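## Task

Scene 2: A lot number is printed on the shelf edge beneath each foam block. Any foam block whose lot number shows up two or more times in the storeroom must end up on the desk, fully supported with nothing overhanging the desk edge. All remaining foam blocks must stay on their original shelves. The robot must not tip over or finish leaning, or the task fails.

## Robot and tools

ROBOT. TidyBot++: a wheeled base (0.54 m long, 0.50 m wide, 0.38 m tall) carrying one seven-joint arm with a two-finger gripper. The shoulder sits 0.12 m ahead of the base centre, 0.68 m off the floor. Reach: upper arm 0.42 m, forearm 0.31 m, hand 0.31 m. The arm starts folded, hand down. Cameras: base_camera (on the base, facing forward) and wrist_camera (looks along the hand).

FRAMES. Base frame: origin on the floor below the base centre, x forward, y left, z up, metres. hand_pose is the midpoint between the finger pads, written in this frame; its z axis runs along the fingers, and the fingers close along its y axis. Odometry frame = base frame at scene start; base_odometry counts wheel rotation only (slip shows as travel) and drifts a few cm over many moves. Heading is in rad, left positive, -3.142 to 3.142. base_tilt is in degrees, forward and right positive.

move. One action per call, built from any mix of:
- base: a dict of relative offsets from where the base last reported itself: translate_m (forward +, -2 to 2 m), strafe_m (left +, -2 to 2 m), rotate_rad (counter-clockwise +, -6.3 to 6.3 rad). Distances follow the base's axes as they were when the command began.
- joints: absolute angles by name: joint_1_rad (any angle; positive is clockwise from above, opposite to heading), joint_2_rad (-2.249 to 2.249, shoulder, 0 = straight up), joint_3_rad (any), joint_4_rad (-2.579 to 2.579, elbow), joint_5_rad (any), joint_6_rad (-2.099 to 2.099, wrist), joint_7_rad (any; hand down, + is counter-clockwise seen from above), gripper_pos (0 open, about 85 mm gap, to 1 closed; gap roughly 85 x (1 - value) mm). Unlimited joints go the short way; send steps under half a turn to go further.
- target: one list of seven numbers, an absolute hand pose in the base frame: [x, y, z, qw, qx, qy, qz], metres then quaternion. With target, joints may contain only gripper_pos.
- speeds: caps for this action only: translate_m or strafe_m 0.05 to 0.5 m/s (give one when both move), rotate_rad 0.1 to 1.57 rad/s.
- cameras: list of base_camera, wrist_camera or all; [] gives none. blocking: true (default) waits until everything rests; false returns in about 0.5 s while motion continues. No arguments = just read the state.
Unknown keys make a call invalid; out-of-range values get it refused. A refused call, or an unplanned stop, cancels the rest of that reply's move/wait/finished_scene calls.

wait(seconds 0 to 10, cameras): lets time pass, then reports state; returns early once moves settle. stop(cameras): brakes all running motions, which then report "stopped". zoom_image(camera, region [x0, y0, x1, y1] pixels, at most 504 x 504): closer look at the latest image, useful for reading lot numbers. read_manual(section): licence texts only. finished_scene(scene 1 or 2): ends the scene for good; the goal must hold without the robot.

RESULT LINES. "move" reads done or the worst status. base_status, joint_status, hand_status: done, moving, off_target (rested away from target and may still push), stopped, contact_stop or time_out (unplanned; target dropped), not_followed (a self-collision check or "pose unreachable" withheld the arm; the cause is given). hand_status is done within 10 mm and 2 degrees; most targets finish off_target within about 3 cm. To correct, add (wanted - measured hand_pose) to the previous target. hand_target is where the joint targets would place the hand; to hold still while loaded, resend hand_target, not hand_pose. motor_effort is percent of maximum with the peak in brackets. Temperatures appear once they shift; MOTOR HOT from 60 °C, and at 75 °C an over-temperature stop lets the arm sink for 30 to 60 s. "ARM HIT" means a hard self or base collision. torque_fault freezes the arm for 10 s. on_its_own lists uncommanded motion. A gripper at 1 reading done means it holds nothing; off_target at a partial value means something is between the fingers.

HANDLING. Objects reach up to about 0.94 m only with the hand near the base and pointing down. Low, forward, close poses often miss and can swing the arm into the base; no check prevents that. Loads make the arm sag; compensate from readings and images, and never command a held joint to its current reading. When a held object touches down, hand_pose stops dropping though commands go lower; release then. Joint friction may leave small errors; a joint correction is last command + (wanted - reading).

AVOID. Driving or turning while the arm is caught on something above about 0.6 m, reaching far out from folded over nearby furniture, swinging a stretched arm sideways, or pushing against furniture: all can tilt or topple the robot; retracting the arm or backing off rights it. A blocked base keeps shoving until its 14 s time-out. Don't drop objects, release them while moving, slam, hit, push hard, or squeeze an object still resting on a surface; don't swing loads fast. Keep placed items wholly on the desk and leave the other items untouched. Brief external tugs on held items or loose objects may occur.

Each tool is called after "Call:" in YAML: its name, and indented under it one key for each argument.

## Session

Call:
move:
  joints: {"joint_2_rad": -1.41, "joint_4_rad": -2.28, "joint_6_rad": -0.88, "joint_7_rad": 1.57}
  cameras: ["base_camera", "wrist_camera"]

Scene clock: 2.33 s.
Motor temperatures (°C): [38 35 30 37 40 37 42]
move: done
base_odometry: x=+0.000 y=+0.000 heading=+0.000
base_tilt: forward=-0.4 right=+0.6
joint_positions: joint_1_rad=-0.038 joint_2_rad=-1.389 joint_3_rad=+3.113 joint_4_rad=-2.295 joint_5_rad=-0.004 joint_6_rad=-0.911 joint_7_rad=+1.592 gripper_pos=+0.000
joint_status: all done
motor_effort: joint_1_rad=+0(1) joint_2_rad=+17(19) joint_3_rad=+1(2) joint_4_rad=+19(21) joint_5_rad=+1(1) joint_6_rad=+9(10) joint_7_rad=+0(1)
hand_pose: x=+0.2540 y=+0.0138 z=+0.8754 quat_wxyz=(+0.002, +0.788, +0.034, +0.615) (m; base frame)
pictures: base_camera, wrist_camera
Images, in order (width x height): base_camera 644x364, wrist_camera 644x476.

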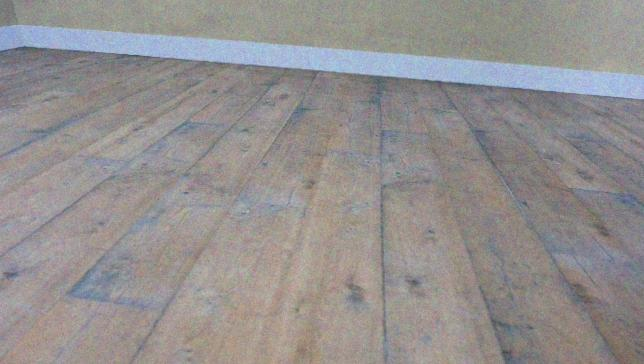

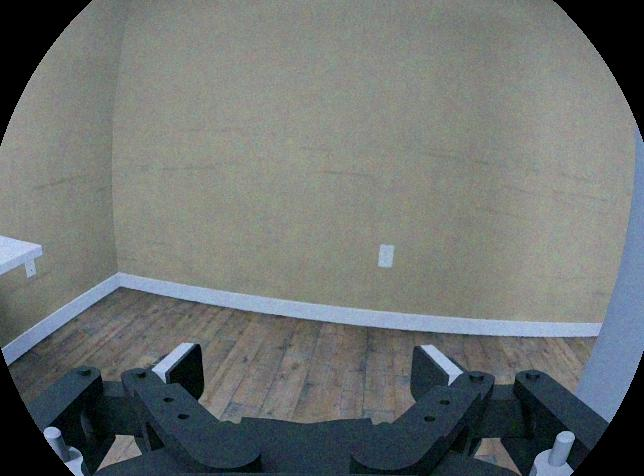

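Call:
move:
  joints: {"joint_1_rad": 1.57}
  cameras: ["wrist_camera"]

Call:
move:
  joints: {"joint_1_rad": 3.14}
  cameras: ["wrist_camera"]

Scene clock: 5.73 s.
move: done
base_odometry: x=+0.000 y=+0.000 heading=+0.000
base_tilt: forward=-0.3 right=+0.6
joint_positions: joint_1_rad=+1.553 joint_2_rad=-1.389 joint_3_rad=+3.113 joint_4_rad=-2.295 joint_5_rad=-0.004 joint_6_rad=-0.911 joint_7_rad=+1.592 gripper_pos=+0.000
joint_status: all done
motor_effort: joint_1_rad=-1(2) joint_2_rad=+18(18) joint_3_rad=+2(2) joint_4_rad=+18(20) joint_5_rad=+1(1) joint_6_rad=+8(9) joint_7_rad=-1(1)
hand_pose: x=+0.1301 y=-0.1352 z=+0.8755 quat_wxyz=(+0.441, +0.576, -0.539, +0.429) (m; base frame)
pictures: wrist_camera

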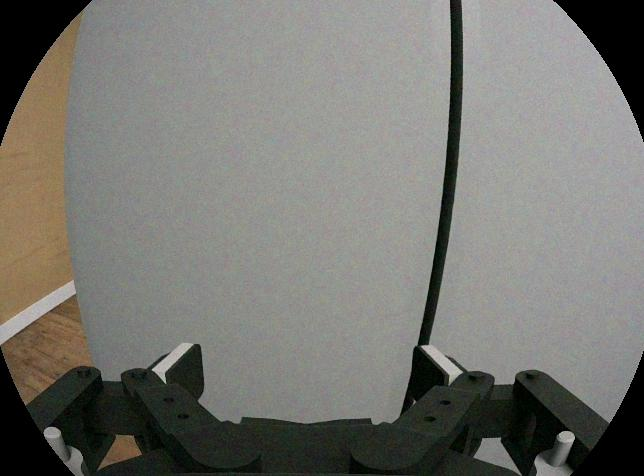

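Scene clock: 8.53 s.
move: done
base_odometry: x=+0.000 y=+0.000 heading=+0.000
base_tilt: forward=-0.3 right=+0.6
joint_positions: joint_1_rad=+3.122 joint_2_rad=-1.389 joint_3_rad=+3.113 joint_4_rad=-2.295 joint_5_rad=-0.004 joint_6_rad=-0.911 joint_7_rad=+1.592 gripper_pos=+0.000
joint_status: all done
motor_effort: joint_1_rad=+0(2) joint_2_rad=+17(18) joint_3_rad=+2(2) joint_4_rad=+19(20) joint_5_rad=+1(1) joint_6_rad=+9(9) joint_7_rad=+0(1)
hand_pose: x=-0.0162 y=-0.0112 z=+0.8755 quat_wxyz=(+0.615, +0.027, -0.788, -0.008) (m; base frame)
pictures: wrist_camera

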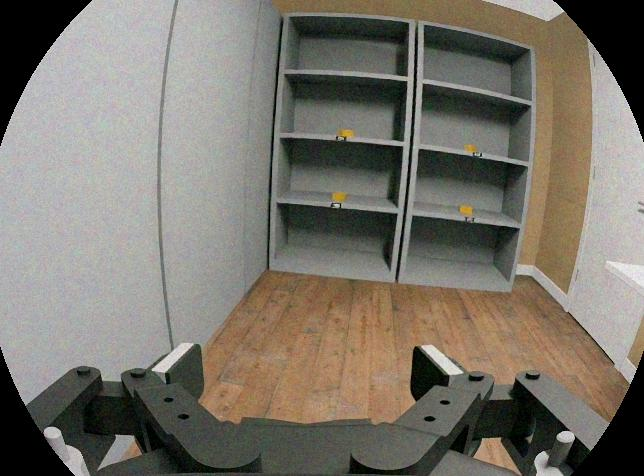

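Call:
zoom_image:
  camera: "wrist_camera"
  region: [320, 120, 490, 230]

Scaled by 2.965.

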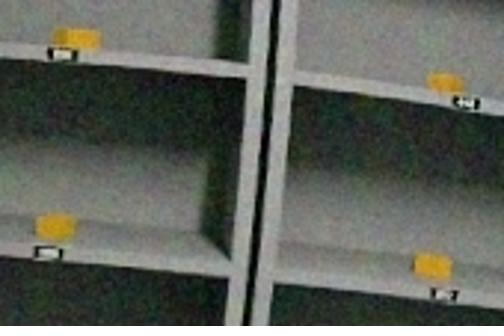

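Call:
move:
  base: {"translate_m": -1.817, "strafe_m": 0.114, "rotate_rad": 2.969}
  joints: {"joint_1_rad": 6.283, "joint_3_rad": 3.165, "joint_6_rad": -1.15}
  cameras: ["base_camera", "wrist_camera"]

Scene clock: 18.13 s.
move: done
base_odometry: x=-1.817 y=+0.114 heading=+2.970
base_tilt: forward=-0.3 right=+0.6
base_status: done
joint_positions: joint_1_rad=+0.017 joint_2_rad=-1.393 joint_3_rad=+3.149 joint_4_rad=-2.292 joint_5_rad=-0.004 joint_6_rad=-1.102 joint_7_rad=+1.592 gripper_pos=+0.000
joint_status: all done
motor_effort: joint_1_rad=-1(4) joint_2_rad=+17(20) joint_3_rad=+1(3) joint_4_rad=+18(20) joint_5_rad=+1(1) joint_6_rad=+8(9) joint_7_rad=+0(1)
hand_pose: x=+0.2339 y=-0.0006 z=+0.8218 quat_wxyz=(+0.005, +0.842, -0.001, +0.539) (m; base frame)
pictures: base_camera, wrist_camera

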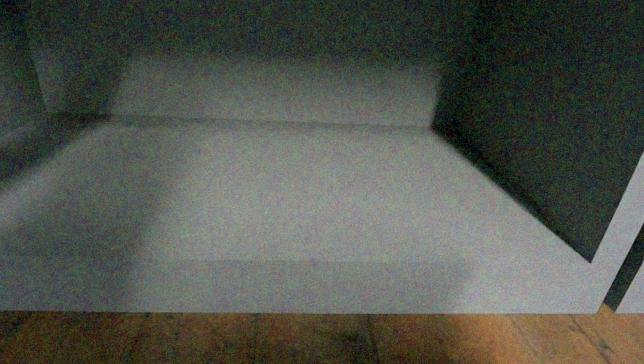

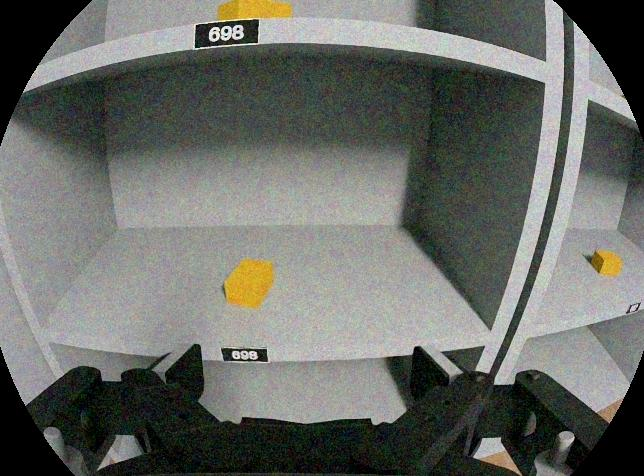

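Call:
zoom_image:
  camera: "wrist_camera"
  region: [190, 330, 300, 380]

Call:
zoom_image:
  camera: "wrist_camera"
  region: [180, 0, 300, 60]

Call:
move:
  base: {"strafe_m": -0.85}
  cameras: ["base_camera", "wrist_camera"]

Call:
zoom_image:
  camera: "wrist_camera"
  region: [180, 0, 420, 380]

Scaled by 4.582.

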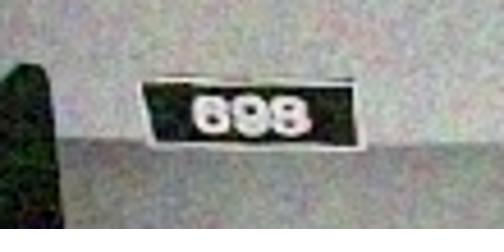

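Scaled by 4.200.

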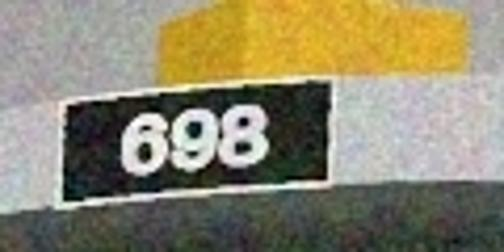

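Scene clock: 21.40 s.
move: done
base_odometry: x=-1.672 y=+0.952 heading=+2.971
base_tilt: forward=-0.4 right=+0.6
base_status: done
joint_positions: joint_1_rad=+0.011 joint_2_rad=-1.393 joint_3_rad=+3.153 joint_4_rad=-2.292 joint_5_rad=-0.004 joint_6_rad=-1.103 joint_7_rad=+1.592 gripper_pos=+0.000
motor_effort: joint_1_rad=+0(2) joint_2_rad=+18(19) joint_3_rad=+1(2) joint_4_rad=+18(19) joint_5_rad=+1(2) joint_6_rad=+8(9) joint_7_rad=+0(1)
hand_pose: x=+0.2338 y=-0.0006 z=+0.8218 quat_wxyz=(+0.002, +0.842, +0.000, +0.539) (m; base frame)
pictures: base_camera, wrist_camera

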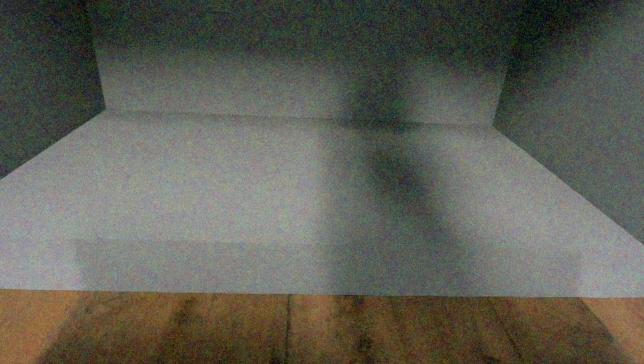

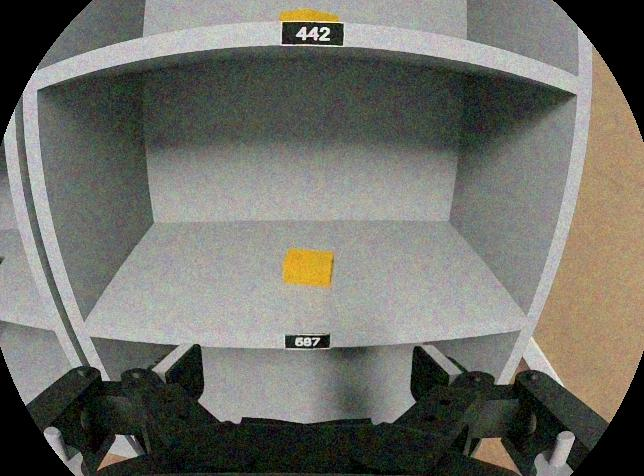

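Scaled by 1.326.

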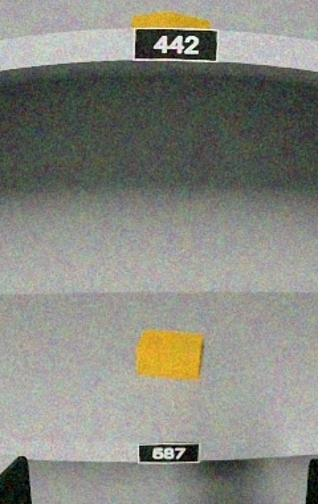

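Call:
zoom_image:
  camera: "wrist_camera"
  region: [270, 320, 350, 360]

Scaled by 6.300.

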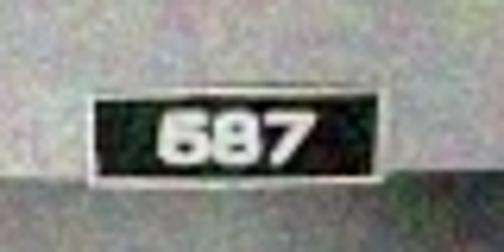

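Call:
move:
  base: {"strafe_m": 0.9, "translate_m": -0.06}
  cameras: ["wrist_camera"]

Call:
zoom_image:
  camera: "wrist_camera"
  region: [210, 220, 350, 330]

Scene clock: 26.03 s.
move: done
base_odometry: x=-1.766 y=+0.054 heading=+2.971
base_tilt: forward=-0.4 right=+0.6
base_status: done
joint_positions: joint_1_rad=+0.007 joint_2_rad=-1.394 joint_3_rad=+3.156 joint_4_rad=-2.292 joint_5_rad=-0.004 joint_6_rad=-1.103 joint_7_rad=+1.592 gripper_pos=+0.000
motor_effort: joint_1_rad=+0(2) joint_2_rad=+18(19) joint_3_rad=+1(2) joint_4_rad=+19(19) joint_5_rad=+1(2) joint_6_rad=+8(9) joint_7_rad=+0(1)
hand_pose: x=+0.2336 y=-0.0005 z=+0.8220 quat_wxyz=(+0.000, +0.842, +0.001, +0.540) (m; base frame)
pictures: wrist_camera

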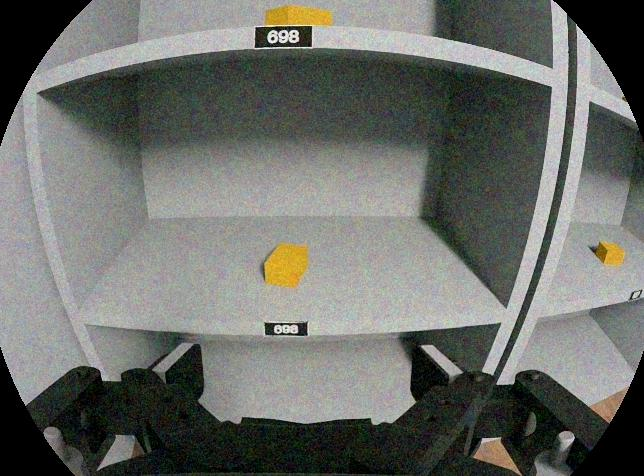

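Scaled by 3.600.

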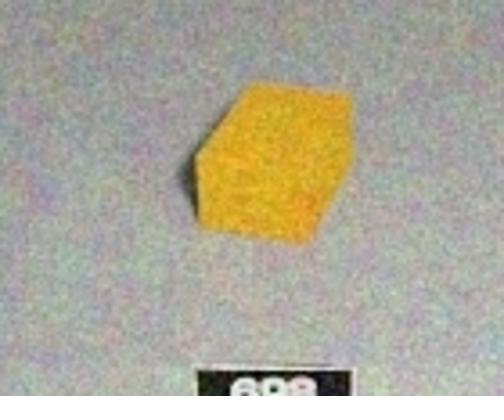

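Call:
move:
  base: {"translate_m": -0.196, "strafe_m": 0.036}
  joints: {"joint_1_rad": -0.175, "joint_2_rad": 0.613, "joint_4_rad": -1.636, "joint_5_rad": 0.915, "joint_6_rad": -0.305, "joint_7_rad": 0.381}
  cameras: ["wrist_camera"]

Scene clock: 31.30 s.
move: done
base_odometry: x=-1.579 y=-0.015 heading=+2.971
base_tilt: forward=-0.3 right=+0.6
base_status: done
joint_positions: joint_1_rad=-0.156 joint_2_rad=+0.590 joint_3_rad=+3.156 joint_4_rad=-1.654 joint_5_rad=+0.845 joint_6_rad=-0.360 joint_7_rad=+0.427 gripper_pos=+0.000
joint_status: all done
motor_effort: joint_1_rad=-1(2) joint_2_rad=-36(38) joint_3_rad=+1(1) joint_4_rad=+16(21) joint_5_rad=+3(4) joint_6_rad=+2(9) joint_7_rad=+0(1)
hand_pose: x=+0.7862 y=+0.0147 z=+0.5974 quat_wxyz=(+0.051, +0.930, -0.129, +0.340) (m; base frame)
pictures: wrist_camera

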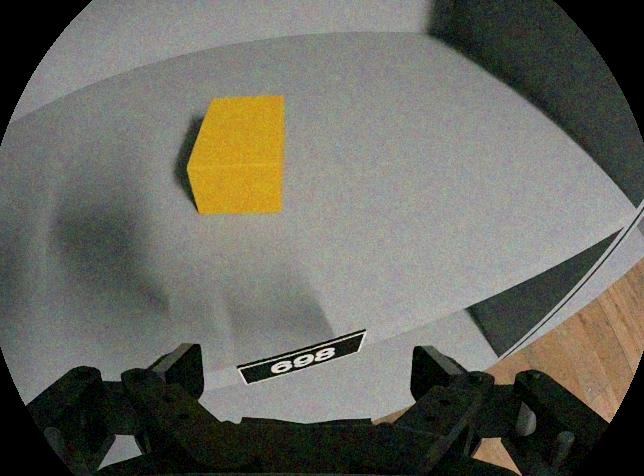

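Call:
move:
  base: {"translate_m": 0.109, "strafe_m": 0.0125}
  speeds: {"translate_m": 0.2}
  cameras: ["wrist_camera"]

Scene clock: 33.67 s.
move: done
base_odometry: x=-1.688 y=-0.009 heading=+2.971
base_tilt: forward=-0.3 right=+0.6
base_status: done
joint_positions: joint_1_rad=-0.158 joint_2_rad=+0.591 joint_3_rad=+3.156 joint_4_rad=-1.647 joint_5_rad=+0.848 joint_6_rad=-0.354 joint_7_rad=+0.424 gripper_pos=+0.000
motor_effort: joint_1_rad=-1(2) joint_2_rad=-36(38) joint_3_rad=+1(2) joint_4_rad=+17(18) joint_5_rad=+3(3) joint_6_rad=+2(3) joint_7_rad=+0(1)
hand_pose: x=+0.7900 y=+0.0178 z=+0.6000 quat_wxyz=(+0.048, +0.929, -0.127, +0.344) (m; base frame)
pictures: wrist_camera

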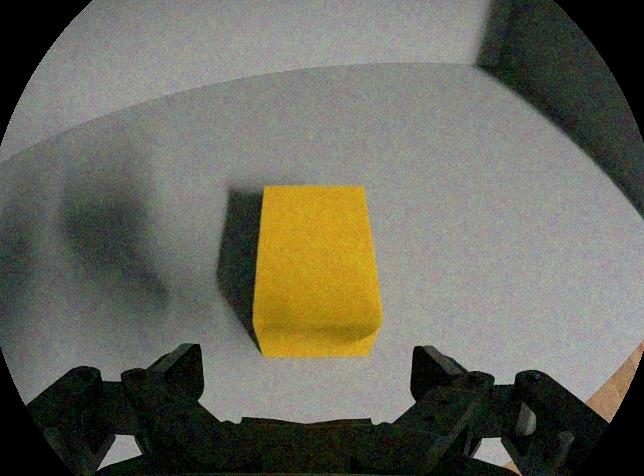

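Call:
move:
  base: {"translate_m": 0.07, "strafe_m": -0.025}
  joints: {"joint_2_rad": 0.655, "joint_4_rad": -1.709, "joint_5_rad": 1.078, "joint_6_rad": -0.262, "joint_7_rad": 0.207}
  speeds: {"translate_m": 0.15}
  cameras: ["wrist_camera"]

Scene clock: 35.23 s.
move: done
base_odometry: x=-1.753 y=+0.028 heading=+2.972
base_tilt: forward=-0.3 right=+0.6
base_status: done
joint_positions: joint_1_rad=-0.163 joint_2_rad=+0.635 joint_3_rad=+3.156 joint_4_rad=-1.685 joint_5_rad=+1.011 joint_6_rad=-0.313 joint_7_rad=+0.250 gripper_pos=+0.000
joint_status: all done
motor_effort: joint_1_rad=+0(2) joint_2_rad=-36(40) joint_3_rad=+1(2) joint_4_rad=+17(17) joint_5_rad=+3(3) joint_6_rad=+1(4) joint_7_rad=+0(1)
hand_pose: x=+0.7854 y=+0.0197 z=+0.5679 quat_wxyz=(+0.049, +0.931, -0.126, +0.339) (m; base frame)
pictures: wrist_camera

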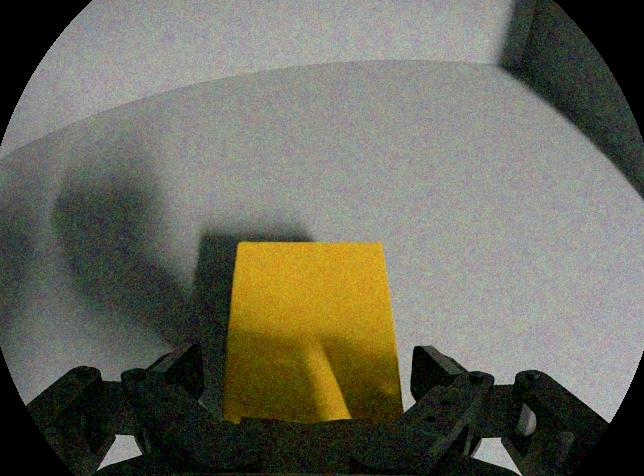

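Call:
move:
  joints: {"gripper_pos": 0.44}
  cameras: ["wrist_camera"]

Scene clock: 36.33 s.
move: off_target
base_odometry: x=-1.753 y=+0.028 heading=+2.972
base_tilt: forward=-0.3 right=+0.6
joint_positions: joint_1_rad=-0.163 joint_2_rad=+0.633 joint_3_rad=+3.156 joint_4_rad=-1.685 joint_5_rad=+1.012 joint_6_rad=-0.313 joint_7_rad=+0.250 gripper_pos=+0.392
joint_status: gripper_pos off_target (ended at +0.392, target +0.440)
motor_effort: joint_1_rad=+0(1) joint_2_rad=-36(37) joint_3_rad=+1(1) joint_4_rad=+15(16) joint_5_rad=+2(3) joint_6_rad=+1(3) joint_7_rad=+0(1)
hand_pose: x=+0.7856 y=+0.0198 z=+0.5689 quat_wxyz=(+0.049, +0.931, -0.125, +0.340) (m; base frame)
pictures: wrist_camera

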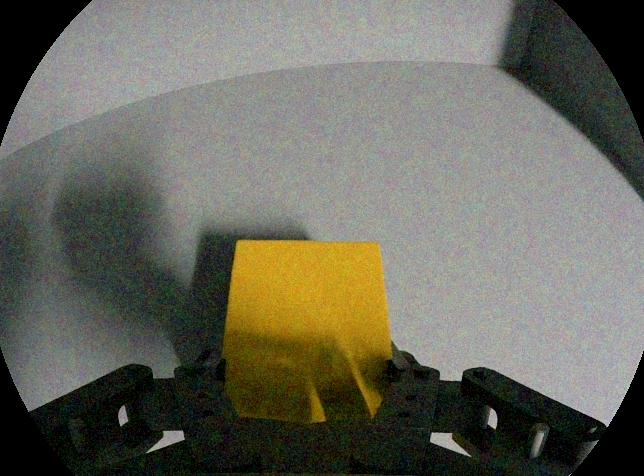

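Call:
move:
  joints: {"joint_2_rad": 0.59, "joint_4_rad": -1.6, "gripper_pos": 0.52}
  cameras: ["wrist_camera"]

Scene clock: 37.60 s.
move: off_target
base_odometry: x=-1.753 y=+0.028 heading=+2.972
base_tilt: forward=-0.3 right=+0.6
joint_positions: joint_1_rad=-0.163 joint_2_rad=+0.579 joint_3_rad=+3.156 joint_4_rad=-1.607 joint_5_rad=+1.013 joint_6_rad=-0.311 joint_7_rad=+0.250 gripper_pos=+0.392
joint_status: gripper_pos off_target (ended at +0.392, target +0.520); the others done
motor_effort: joint_1_rad=+0(1) joint_2_rad=-38(40) joint_3_rad=+0(1) joint_4_rad=+18(18) joint_5_rad=+3(3) joint_6_rad=+2(3) joint_7_rad=+0(1)
hand_pose: x=+0.8229 y=+0.0263 z=+0.6405 quat_wxyz=(+0.030, +0.907, -0.131, +0.399) (m; base frame)
pictures: wrist_camera

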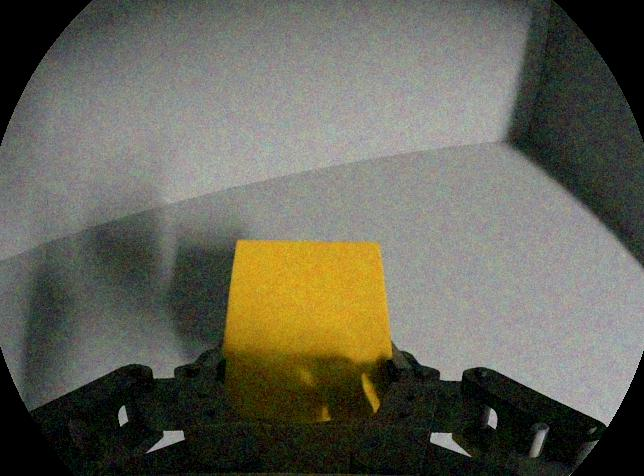

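Call:
move:
  base: {"translate_m": -0.33}
  joints: {"gripper_pos": 0.7}
  cameras: []

Call:
move:
  base: {"translate_m": -0.9, "strafe_m": -0.204, "rotate_rad": -1.574}
  joints: {"joint_1_rad": -0.01, "joint_2_rad": 0.2, "joint_4_rad": -1.5, "joint_5_rad": -0.06, "joint_6_rad": -0.8, "joint_7_rad": 1.61}
  cameras: ["base_camera", "wrist_camera"]

Scene clock: 40.20 s.
move: off_target
base_odometry: x=-1.428 y=-0.028 heading=+2.972
base_tilt: forward=-0.3 right=+0.6
base_status: done
joint_positions: joint_1_rad=-0.164 joint_2_rad=+0.578 joint_3_rad=+3.156 joint_4_rad=-1.607 joint_5_rad=+1.013 joint_6_rad=-0.310 joint_7_rad=+0.250 gripper_pos=+0.392
joint_status: gripper_pos off_target (ended at +0.392, target +0.700)
motor_effort: joint_1_rad=-1(2) joint_2_rad=-37(40) joint_3_rad=+1(2) joint_4_rad=+17(19) joint_5_rad=+2(3) joint_6_rad=+2(3) joint_7_rad=+0(1)
hand_pose: x=+0.8233 y=+0.0273 z=+0.6419 quat_wxyz=(+0.029, +0.907, -0.130, +0.400) (m; base frame)
pictures: none

Scene clock: 43.80 s.
move: done
base_odometry: x=-0.506 y=+0.022 heading=+1.398
base_tilt: forward=-0.3 right=+0.6
base_status: done
joint_positions: joint_1_rad=-0.010 joint_2_rad=+0.199 joint_3_rad=+3.165 joint_4_rad=-1.511 joint_5_rad=+0.007 joint_6_rad=-0.752 joint_7_rad=+1.567 gripper_pos=+0.392
joint_status: all done
motor_effort: joint_1_rad=-1(5) joint_2_rad=-27(41) joint_3_rad=+0(4) joint_4_rad=+21(21) joint_5_rad=+1(4) joint_6_rad=+6(7) joint_7_rad=+0(1)
hand_pose: x=+0.7095 y=-0.0074 z=+0.8082 quat_wxyz=(+0.007, +0.943, -0.006, +0.333) (m; base frame)
pictures: base_camera, wrist_camera

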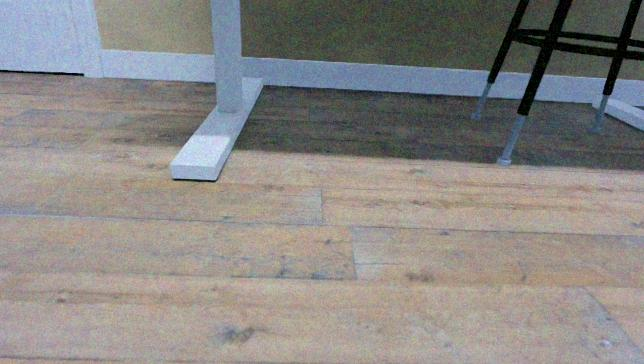

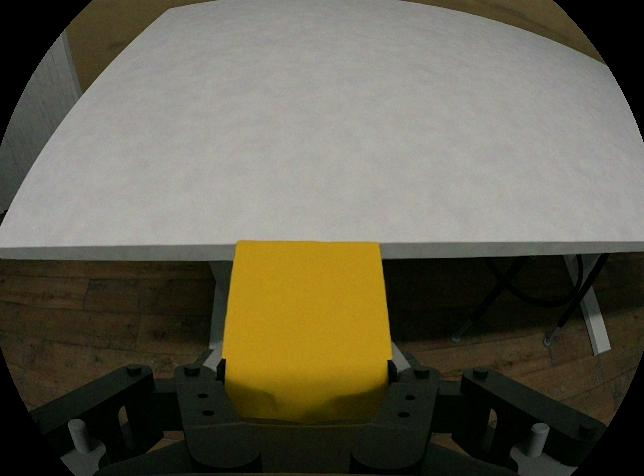

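Call:
move:
  base: {"translate_m": 0.3}
  joints: {"joint_2_rad": 0.235, "joint_4_rad": -1.61, "joint_6_rad": -0.61}
  speeds: {"translate_m": 0.3}
  cameras: ["wrist_camera"]

Call:
move:
  joints: {"joint_2_rad": 0.262, "joint_4_rad": -1.662, "joint_6_rad": -0.54, "gripper_pos": 0.5}
  cameras: []

Scene clock: 46.53 s.
move: done
base_odometry: x=-0.454 y=+0.317 heading=+1.397
base_tilt: forward=-0.3 right=+0.6
base_status: done
joint_positions: joint_1_rad=-0.010 joint_2_rad=+0.218 joint_3_rad=+3.165 joint_4_rad=-1.587 joint_5_rad=+0.007 joint_6_rad=-0.659 joint_7_rad=+1.567 gripper_pos=+0.392
joint_status: all done
motor_effort: joint_1_rad=+0(2) joint_2_rad=-28(30) joint_3_rad=+0(1) joint_4_rad=+21(22) joint_5_rad=+1(1) joint_6_rad=+6(7) joint_7_rad=+0(1)
hand_pose: x=+0.7110 y=-0.0073 z=+0.7766 quat_wxyz=(+0.007, +0.943, -0.005, +0.332) (m; base frame)
pictures: wrist_camera

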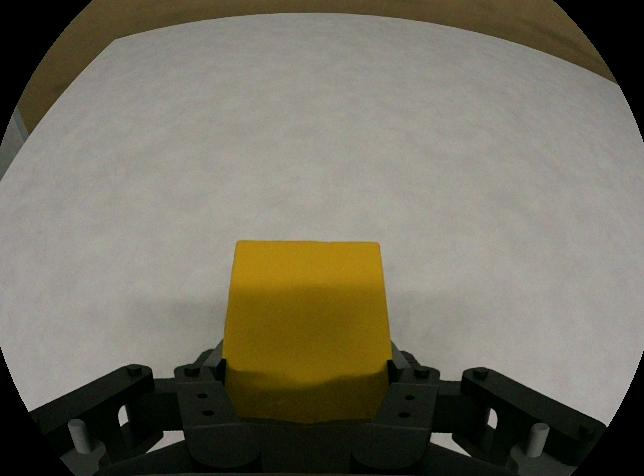

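Scene clock: 61.53 s.
move: off_target
base_odometry: x=-0.454 y=+0.317 heading=+1.397
base_tilt: forward=-0.3 right=+0.6
joint_positions: joint_1_rad=-0.010 joint_2_rad=+0.235 joint_3_rad=+3.165 joint_4_rad=-1.640 joint_5_rad=+0.007 joint_6_rad=-0.583 joint_7_rad=+1.568 gripper_pos=+0.392
joint_status: gripper_pos off_target (ended at +0.392, target +0.500); the others done
motor_effort: joint_1_rad=+0(1) joint_2_rad=-24(28) joint_3_rad=+0(1) joint_4_rad=+18(21) joint_5_rad=+1(1) joint_6_rad=+6(7) joint_7_rad=+0(1)
hand_pose: x=+0.7138 y=-0.0072 z=+0.7558 quat_wxyz=(+0.007, +0.942, -0.005, +0.336) (m; base frame)
pictures: none

Call:
move:
  joints: {"gripper_pos": 0.28}
  cameras: ["wrist_camera"]

Scene clock: 62.50 s.
move: done
base_odometry: x=-0.454 y=+0.317 heading=+1.397
base_tilt: forward=-0.3 right=+0.6
joint_positions: joint_1_rad=-0.010 joint_2_rad=+0.239 joint_3_rad=+3.165 joint_4_rad=-1.640 joint_5_rad=+0.007 joint_6_rad=-0.582 joint_7_rad=+1.568 gripper_pos=+0.280
joint_status: all done
motor_effort: joint_1_rad=+0(1) joint_2_rad=-28(30) joint_3_rad=+0(0) joint_4_rad=+20(20) joint_5_rad=+1(1) joint_6_rad=+6(6) joint_7_rad=+0(1)
hand_pose: x=+0.7142 y=-0.0072 z=+0.7533 quat_wxyz=(+0.007, +0.943, -0.005, +0.334) (m; base frame)
pictures: wrist_camera

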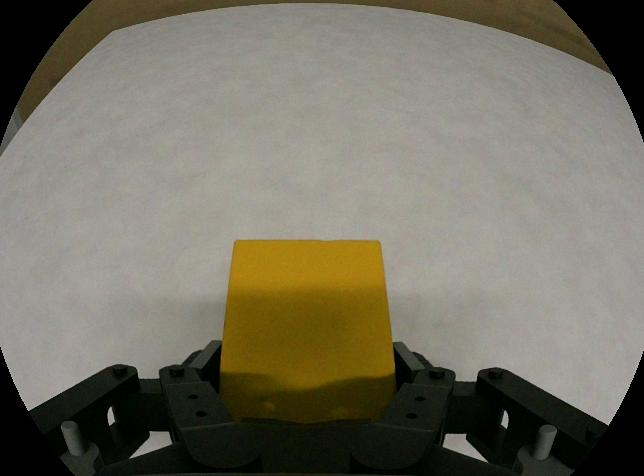

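Call:
move:
  joints: {"joint_2_rad": 0.1, "joint_4_rad": -1.5, "joint_6_rad": -0.6, "gripper_pos": 0.0}
  blocking: false
  cameras: ["wrist_camera"]

Scene clock: 64.10 s.
move: moving
base_odometry: x=-0.454 y=+0.317 heading=+1.397
base_tilt: forward=-0.3 right=+0.6
joint_positions: joint_1_rad=-0.010 joint_2_rad=+0.171 joint_3_rad=+3.165 joint_4_rad=-1.565 joint_5_rad=+0.007 joint_6_rad=-0.582 joint_7_rad=+1.568 gripper_pos=+0.000
joint_status: joint_2_rad moving; joint_4_rad moving; joint_6_rad moving; gripper_pos moving
motor_effort: joint_1_rad=+0(1) joint_2_rad=-28(32) joint_3_rad=+0(0) joint_4_rad=+21(23) joint_5_rad=+1(1) joint_6_rad=+6(7) joint_7_rad=-1(1)
hand_pose: x=+0.7291 y=-0.0074 z=+0.8331 quat_wxyz=(+0.007, +0.916, -0.005, +0.400) (m; base frame)
pictures: wrist_camera

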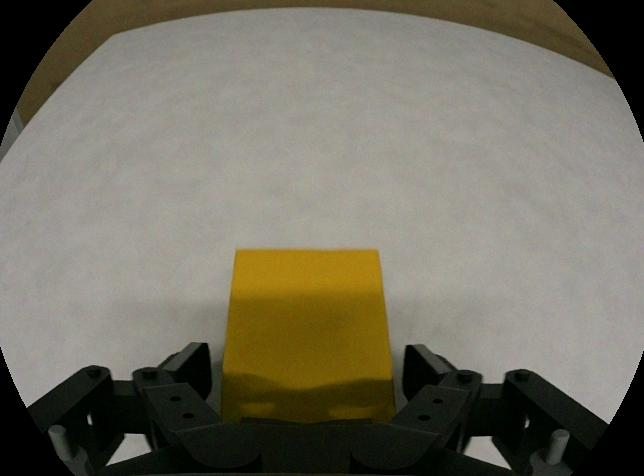

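Call:
move:
  base: {"translate_m": -0.494, "strafe_m": 1.198, "rotate_rad": 1.574}
  joints: {"joint_1_rad": 0.0, "joint_2_rad": -0.6, "joint_4_rad": -1.5, "joint_5_rad": 0.0, "joint_6_rad": -1.16, "joint_7_rad": 1.57, "gripper_pos": 0.0}
  cameras: ["wrist_camera"]

Call:
zoom_image:
  camera: "wrist_camera"
  region: [220, 80, 420, 220]

Scene clock: 68.77 s.
earlier move: done
move: done
base_odometry: x=-1.720 y=+0.037 heading=+2.972
base_tilt: forward=-0.4 right=+0.6
base_status: done
joint_positions: joint_1_rad=-0.004 joint_2_rad=-0.595 joint_3_rad=+3.161 joint_4_rad=-1.500 joint_5_rad=+0.007 joint_6_rad=-1.113 joint_7_rad=+1.568 gripper_pos=+0.000
joint_status: all done
motor_effort: joint_1_rad=+0(4) joint_2_rad=+2(28) joint_3_rad=+1(4) joint_4_rad=+18(23) joint_5_rad=+1(3) joint_6_rad=+8(9) joint_7_rad=+0(1)
hand_pose: x=+0.4114 y=-0.0086 z=+1.0899 quat_wxyz=(+0.001, +0.846, -0.010, +0.533) (m; base frame)
pictures: wrist_camera

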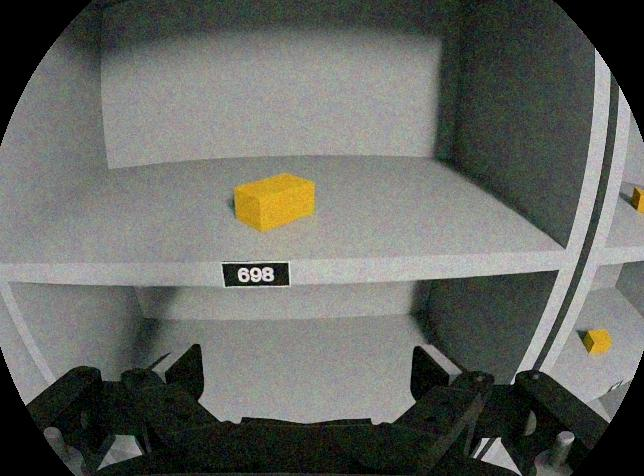

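Scaled by 2.520.

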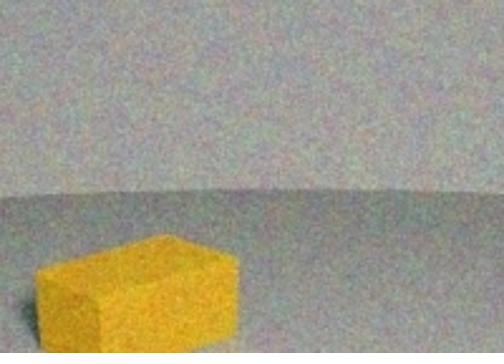

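Call:
zoom_image:
  camera: "wrist_camera"
  region: [220, 160, 340, 240]

Scaled by 4.200.

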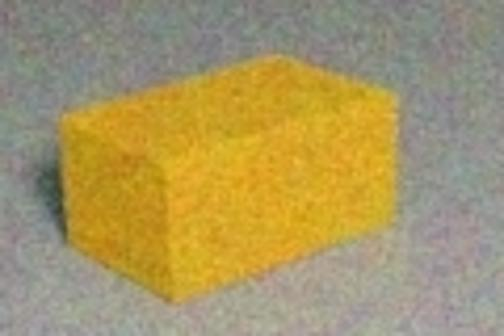

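Call:
move:
  base: {"translate_m": 0.1, "strafe_m": 0.073}
  joints: {"joint_1_rad": -0.365, "joint_2_rad": 0.178, "joint_4_rad": -0.655, "joint_5_rad": 0.765, "joint_6_rad": -1.985, "joint_7_rad": 0.69}
  speeds: {"translate_m": 0.2}
  cameras: ["wrist_camera"]

Scene clock: 73.77 s.
move: done
base_odometry: x=-1.831 y=-0.018 heading=+2.971
base_tilt: forward=-0.3 right=+0.6
base_status: done
joint_positions: joint_1_rad=-0.346 joint_2_rad=+0.160 joint_3_rad=+3.161 joint_4_rad=-0.673 joint_5_rad=+0.697 joint_6_rad=-1.933 joint_7_rad=+0.735 gripper_pos=+0.000
joint_status: all done
motor_effort: joint_1_rad=+0(1) joint_2_rad=-20(20) joint_3_rad=+0(1) joint_4_rad=+14(19) joint_5_rad=+5(6) joint_6_rad=+4(9) joint_7_rad=+0(1)
hand_pose: x=+0.5272 y=-0.0564 z=+1.0698 quat_wxyz=(+0.148, +0.848, -0.405, +0.308) (m; base frame)
pictures: wrist_camera

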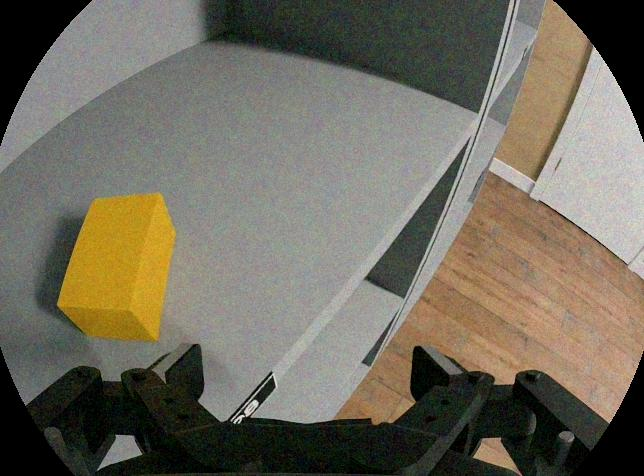

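Call:
zoom_image:
  camera: "wrist_camera"
  region: [40, 170, 200, 350]

Scaled by 2.800.

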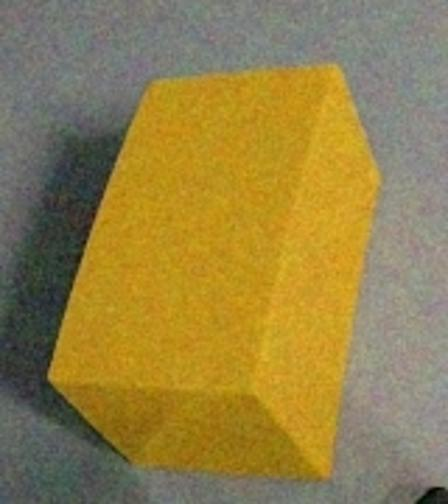

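Call:
move:
  base: {"translate_m": 0.14, "strafe_m": 0.0095}
  speeds: {"translate_m": 0.2}
  cameras: ["wrist_camera"]

Scene clock: 76.37 s.
move: done
base_odometry: x=-1.971 y=-0.003 heading=+2.972
base_tilt: forward=-0.3 right=+0.6
base_status: done
joint_positions: joint_1_rad=-0.347 joint_2_rad=+0.168 joint_3_rad=+3.161 joint_4_rad=-0.671 joint_5_rad=+0.700 joint_6_rad=-1.939 joint_7_rad=+0.733 gripper_pos=+0.000
motor_effort: joint_1_rad=+0(2) joint_2_rad=-20(23) joint_3_rad=+1(2) joint_4_rad=+14(15) joint_5_rad=+5(5) joint_6_rad=+4(5) joint_7_rad=+0(1)
hand_pose: x=+0.5285 y=-0.0557 z=+1.0672 quat_wxyz=(+0.151, +0.848, -0.406, +0.304) (m; base frame)
pictures: wrist_camera

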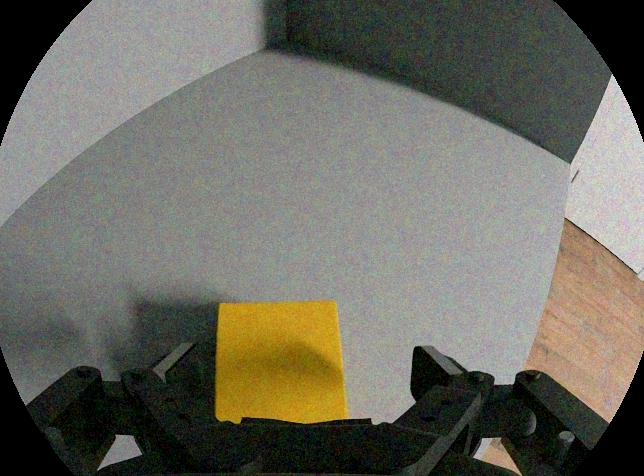

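Call:
move:
  base: {"translate_m": 0.0145, "strafe_m": 0.0035}
  cameras: ["wrist_camera"]

Scene clock: 77.57 s.
move: done
base_odometry: x=-1.986 y=-0.004 heading=+2.971
base_tilt: forward=-0.3 right=+0.6
base_status: done
joint_positions: joint_1_rad=-0.348 joint_2_rad=+0.174 joint_3_rad=+3.161 joint_4_rad=-0.670 joint_5_rad=+0.701 joint_6_rad=-1.940 joint_7_rad=+0.733 gripper_pos=+0.000
motor_effort: joint_1_rad=+0(1) joint_2_rad=-20(23) joint_3_rad=+1(2) joint_4_rad=+14(15) joint_5_rad=+5(5) joint_6_rad=+4(4) joint_7_rad=+0(1)
hand_pose: x=+0.5302 y=-0.0548 z=+1.0652 quat_wxyz=(+0.154, +0.849, -0.405, +0.302) (m; base frame)
pictures: wrist_camera

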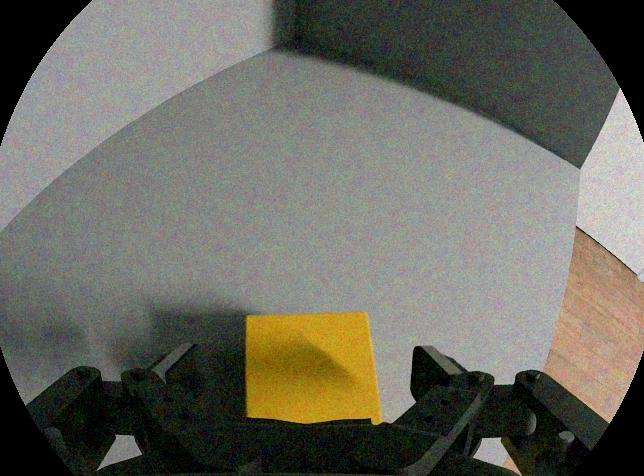

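Call:
move:
  joints: {"joint_2_rad": 0.072, "joint_4_rad": -0.985, "joint_5_rad": 0.615, "joint_6_rad": -1.72, "joint_7_rad": 0.565}
  cameras: ["wrist_camera"]

Scene clock: 79.20 s.
move: done
base_odometry: x=-1.986 y=-0.004 heading=+2.971
base_tilt: forward=-0.3 right=+0.6
joint_positions: joint_1_rad=-0.348 joint_2_rad=+0.083 joint_3_rad=+3.161 joint_4_rad=-0.956 joint_5_rad=+0.681 joint_6_rad=-1.775 joint_7_rad=+0.610 gripper_pos=+0.000
joint_status: all done
motor_effort: joint_1_rad=+0(1) joint_2_rad=-19(21) joint_3_rad=+1(1) joint_4_rad=+15(17) joint_5_rad=+5(6) joint_6_rad=+3(5) joint_7_rad=+0(1)
hand_pose: x=+0.5322 y=-0.0600 z=+1.0243 quat_wxyz=(+0.158, +0.846, -0.403, +0.310) (m; base frame)
pictures: wrist_camera

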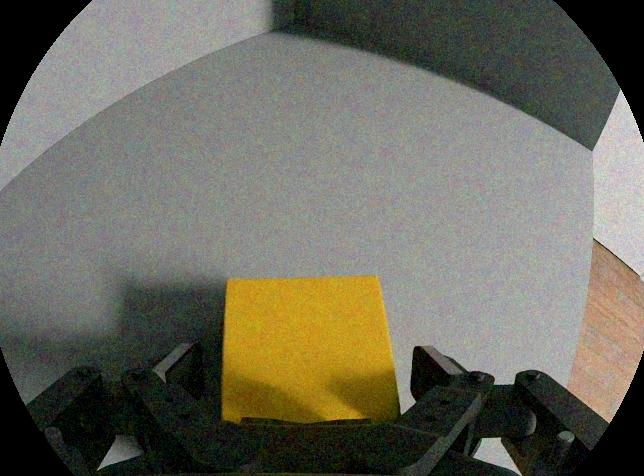

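Call:
move:
  joints: {"gripper_pos": 0.45}
  cameras: ["wrist_camera"]

Scene clock: 80.23 s.
move: off_target
base_odometry: x=-1.986 y=-0.004 heading=+2.972
base_tilt: forward=-0.3 right=+0.6
joint_positions: joint_1_rad=-0.350 joint_2_rad=+0.076 joint_3_rad=+3.161 joint_4_rad=-0.959 joint_5_rad=+0.681 joint_6_rad=-1.771 joint_7_rad=+0.608 gripper_pos=+0.391
joint_status: gripper_pos off_target (ended at +0.391, target +0.450)
motor_effort: joint_1_rad=+0(1) joint_2_rad=-18(19) joint_3_rad=+0(2) joint_4_rad=+15(17) joint_5_rad=+6(6) joint_6_rad=+4(4) joint_7_rad=+0(1)
hand_pose: x=+0.5310 y=-0.0600 z=+1.0263 quat_wxyz=(+0.155, +0.846, -0.403, +0.314) (m; base frame)
pictures: wrist_camera

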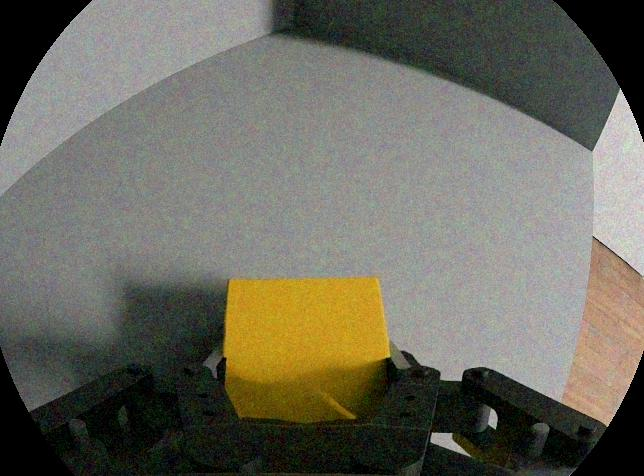

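Call:
move:
  joints: {"joint_2_rad": 0.14, "joint_4_rad": -0.72, "joint_6_rad": -1.88, "joint_7_rad": 0.66, "gripper_pos": 0.6}
  blocking: false
  cameras: ["wrist_camera"]

Call:
move:
  base: {"translate_m": -0.26}
  joints: {"gripper_pos": 0.7}
  speeds: {"translate_m": 0.4}
  cameras: ["wrist_camera"]

Scene clock: 81.10 s.
move: moving
base_odometry: x=-1.986 y=-0.004 heading=+2.972
base_tilt: forward=-0.3 right=+0.6
joint_positions: joint_1_rad=-0.350 joint_2_rad=+0.086 joint_3_rad=+3.161 joint_4_rad=-0.877 joint_5_rad=+0.681 joint_6_rad=-1.779 joint_7_rad=+0.609 gripper_pos=+0.391
joint_status: joint_2_rad moving; joint_4_rad moving; joint_6_rad moving; joint_7_rad moving; gripper_pos moving
motor_effort: joint_1_rad=-1(1) joint_2_rad=-17(20) joint_3_rad=+0(1) joint_4_rad=+15(18) joint_5_rad=+6(6) joint_6_rad=+4(4) joint_7_rad=+0(1)
hand_pose: x=+0.5370 y=-0.0575 z=+1.0499 quat_wxyz=(+0.133, +0.837, -0.413, +0.335) (m; base frame)
pictures: wrist_camera

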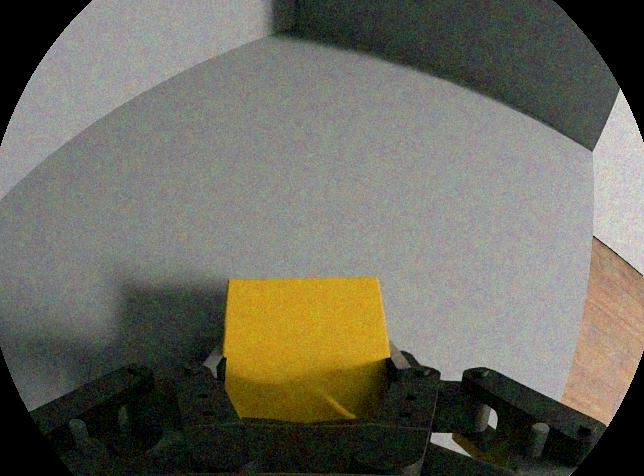

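Scene clock: 83.03 s.
move: off_target
base_odometry: x=-1.729 y=-0.048 heading=+2.971
base_tilt: forward=-0.3 right=+0.6
base_status: done
joint_positions: joint_1_rad=-0.352 joint_2_rad=+0.124 joint_3_rad=+3.161 joint_4_rad=-0.735 joint_5_rad=+0.680 joint_6_rad=-1.836 joint_7_rad=+0.621 gripper_pos=+0.391
joint_status: gripper_pos off_target (ended at +0.391, target +0.700); the others done
motor_effort: joint_1_rad=+0(2) joint_2_rad=-19(22) joint_3_rad=+0(1) joint_4_rad=+14(16) joint_5_rad=+5(6) joint_6_rad=+4(6) joint_7_rad=+0(1)
hand_pose: x=+0.5401 y=-0.0522 z=+1.0748 quat_wxyz=(+0.112, +0.828, -0.428, +0.344) (m; base frame)
pictures: wrist_camera

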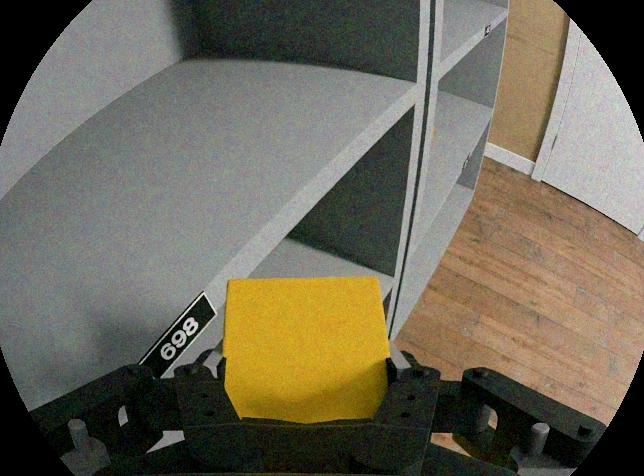

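Call:
move:
  base: {"translate_m": -1.415, "strafe_m": -0.275, "rotate_rad": -1.574}
  joints: {"joint_1_rad": -0.01, "joint_2_rad": 0.2, "joint_4_rad": -1.5, "joint_5_rad": -0.06, "joint_6_rad": -0.7, "joint_7_rad": 1.61}
  cameras: ["wrist_camera"]

Scene clock: 88.33 s.
move: done
base_odometry: x=-0.288 y=-0.017 heading=+1.396
base_tilt: forward=-0.3 right=+0.6
base_status: done
joint_positions: joint_1_rad=-0.013 joint_2_rad=+0.186 joint_3_rad=+3.163 joint_4_rad=-1.470 joint_5_rad=+0.007 joint_6_rad=-0.755 joint_7_rad=+1.567 gripper_pos=+0.391
joint_status: all done
motor_effort: joint_1_rad=-1(4) joint_2_rad=-27(31) joint_3_rad=+0(3) joint_4_rad=+21(22) joint_5_rad=+1(7) joint_6_rad=+6(7) joint_7_rad=+0(1)
hand_pose: x=+0.7182 y=-0.0041 z=+0.8368 quat_wxyz=(+0.006, +0.934, -0.003, +0.357) (m; base frame)
pictures: wrist_camera

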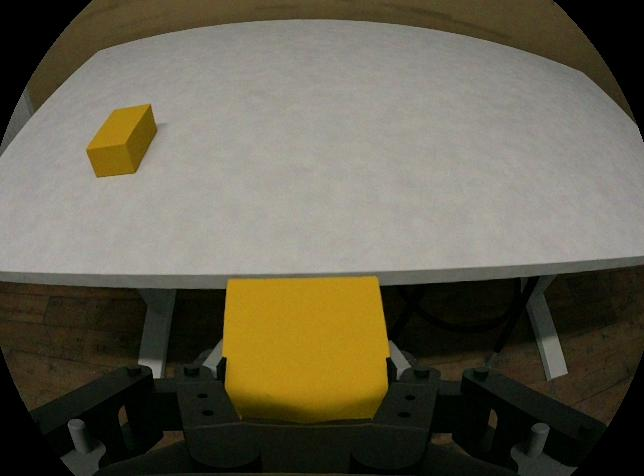

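Call:
move:
  base: {"translate_m": 0.3}
  joints: {"joint_2_rad": 0.235, "joint_4_rad": -1.61, "joint_6_rad": -0.6}
  speeds: {"translate_m": 0.35}
  cameras: []

Call:
move:
  joints: {"joint_2_rad": 0.257, "joint_4_rad": -1.652, "joint_6_rad": -0.54}
  blocking: false
  cameras: ["wrist_camera"]

Scene clock: 90.67 s.
move: done
base_odometry: x=-0.236 y=+0.278 heading=+1.396
base_tilt: forward=-0.3 right=+0.6
base_status: done
joint_positions: joint_1_rad=-0.013 joint_2_rad=+0.216 joint_3_rad=+3.163 joint_4_rad=-1.588 joint_5_rad=+0.006 joint_6_rad=-0.651 joint_7_rad=+1.567 gripper_pos=+0.391
joint_status: all done
motor_effort: joint_1_rad=+0(2) joint_2_rad=-27(29) joint_3_rad=+0(1) joint_4_rad=+21(22) joint_5_rad=+1(1) joint_6_rad=+6(7) joint_7_rad=+0(1)
hand_pose: x=+0.7127 y=-0.0040 z=+0.7793 quat_wxyz=(+0.006, +0.942, -0.003, +0.337) (m; base frame)
pictures: none

Scene clock: 91.17 s.
move: moving
base_odometry: x=-0.236 y=+0.278 heading=+1.396
base_tilt: forward=-0.3 right=+0.6
joint_positions: joint_1_rad=-0.013 joint_2_rad=+0.234 joint_3_rad=+3.163 joint_4_rad=-1.626 joint_5_rad=+0.006 joint_6_rad=-0.592 joint_7_rad=+1.567 gripper_pos=+0.391
joint_status: joint_2_rad moving; joint_4_rad moving; joint_6_rad moving
motor_effort: joint_1_rad=+0(1) joint_2_rad=-28(29) joint_3_rad=+0(0) joint_4_rad=+21(21) joint_5_rad=+1(1) joint_6_rad=+6(7) joint_7_rad=+0(1)
hand_pose: x=+0.7161 y=-0.0039 z=+0.7614 quat_wxyz=(+0.006, +0.941, -0.003, +0.338) (m; base frame)
pictures: wrist_camera

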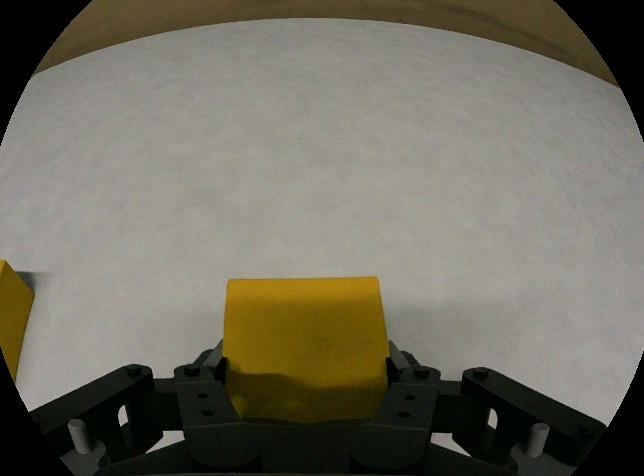

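Call:
move:
  joints: {"joint_2_rad": 0.266, "joint_4_rad": -1.668, "joint_6_rad": -0.525}
  blocking: false
  cameras: ["wrist_camera"]

Scene clock: 91.80 s.
move: moving
base_odometry: x=-0.236 y=+0.278 heading=+1.396
base_tilt: forward=-0.3 right=+0.6
joint_positions: joint_1_rad=-0.013 joint_2_rad=+0.236 joint_3_rad=+3.163 joint_4_rad=-1.638 joint_5_rad=+0.006 joint_6_rad=-0.573 joint_7_rad=+1.567 gripper_pos=+0.391
joint_status: joint_2_rad moving; joint_4_rad moving; joint_6_rad moving
motor_effort: joint_1_rad=+0(1) joint_2_rad=-26(29) joint_3_rad=+0(0) joint_4_rad=+19(21) joint_5_rad=+1(1) joint_6_rad=+6(7) joint_7_rad=+0(0)
hand_pose: x=+0.7168 y=-0.0039 z=+0.7576 quat_wxyz=(+0.006, +0.940, -0.002, +0.340) (m; base frame)
pictures: wrist_camera

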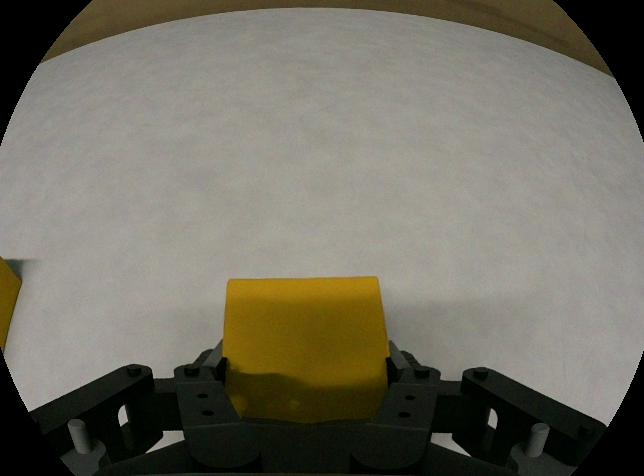

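Call:
move:
  joints: {"gripper_pos": 0.28}
  blocking: false
  cameras: ["wrist_camera"]

Scene clock: 92.47 s.
earlier move: done
move: moving
base_odometry: x=-0.236 y=+0.278 heading=+1.396
base_tilt: forward=-0.3 right=+0.6
joint_positions: joint_1_rad=-0.013 joint_2_rad=+0.241 joint_3_rad=+3.163 joint_4_rad=-1.639 joint_5_rad=+0.006 joint_6_rad=-0.573 joint_7_rad=+1.567 gripper_pos=+0.280
joint_status: gripper_pos moving; the others done
motor_effort: joint_1_rad=-1(1) joint_2_rad=-27(28) joint_3_rad=+0(0) joint_4_rad=+20(21) joint_5_rad=+1(1) joint_6_rad=+6(6) joint_7_rad=+0(1)
hand_pose: x=+0.7170 y=-0.0039 z=+0.7543 quat_wxyz=(+0.006, +0.941, -0.002, +0.338) (m; base frame)
pictures: wrist_camera

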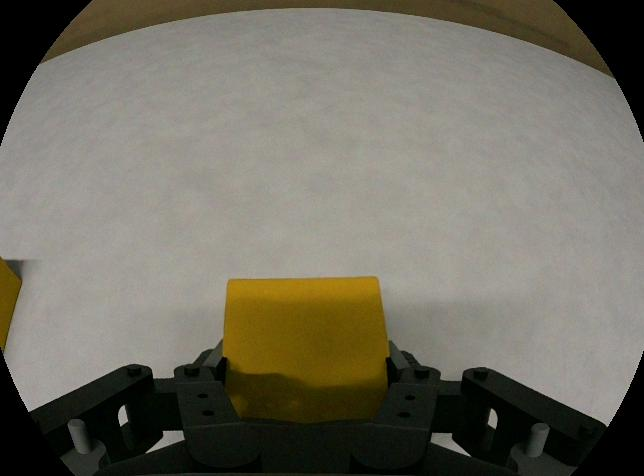

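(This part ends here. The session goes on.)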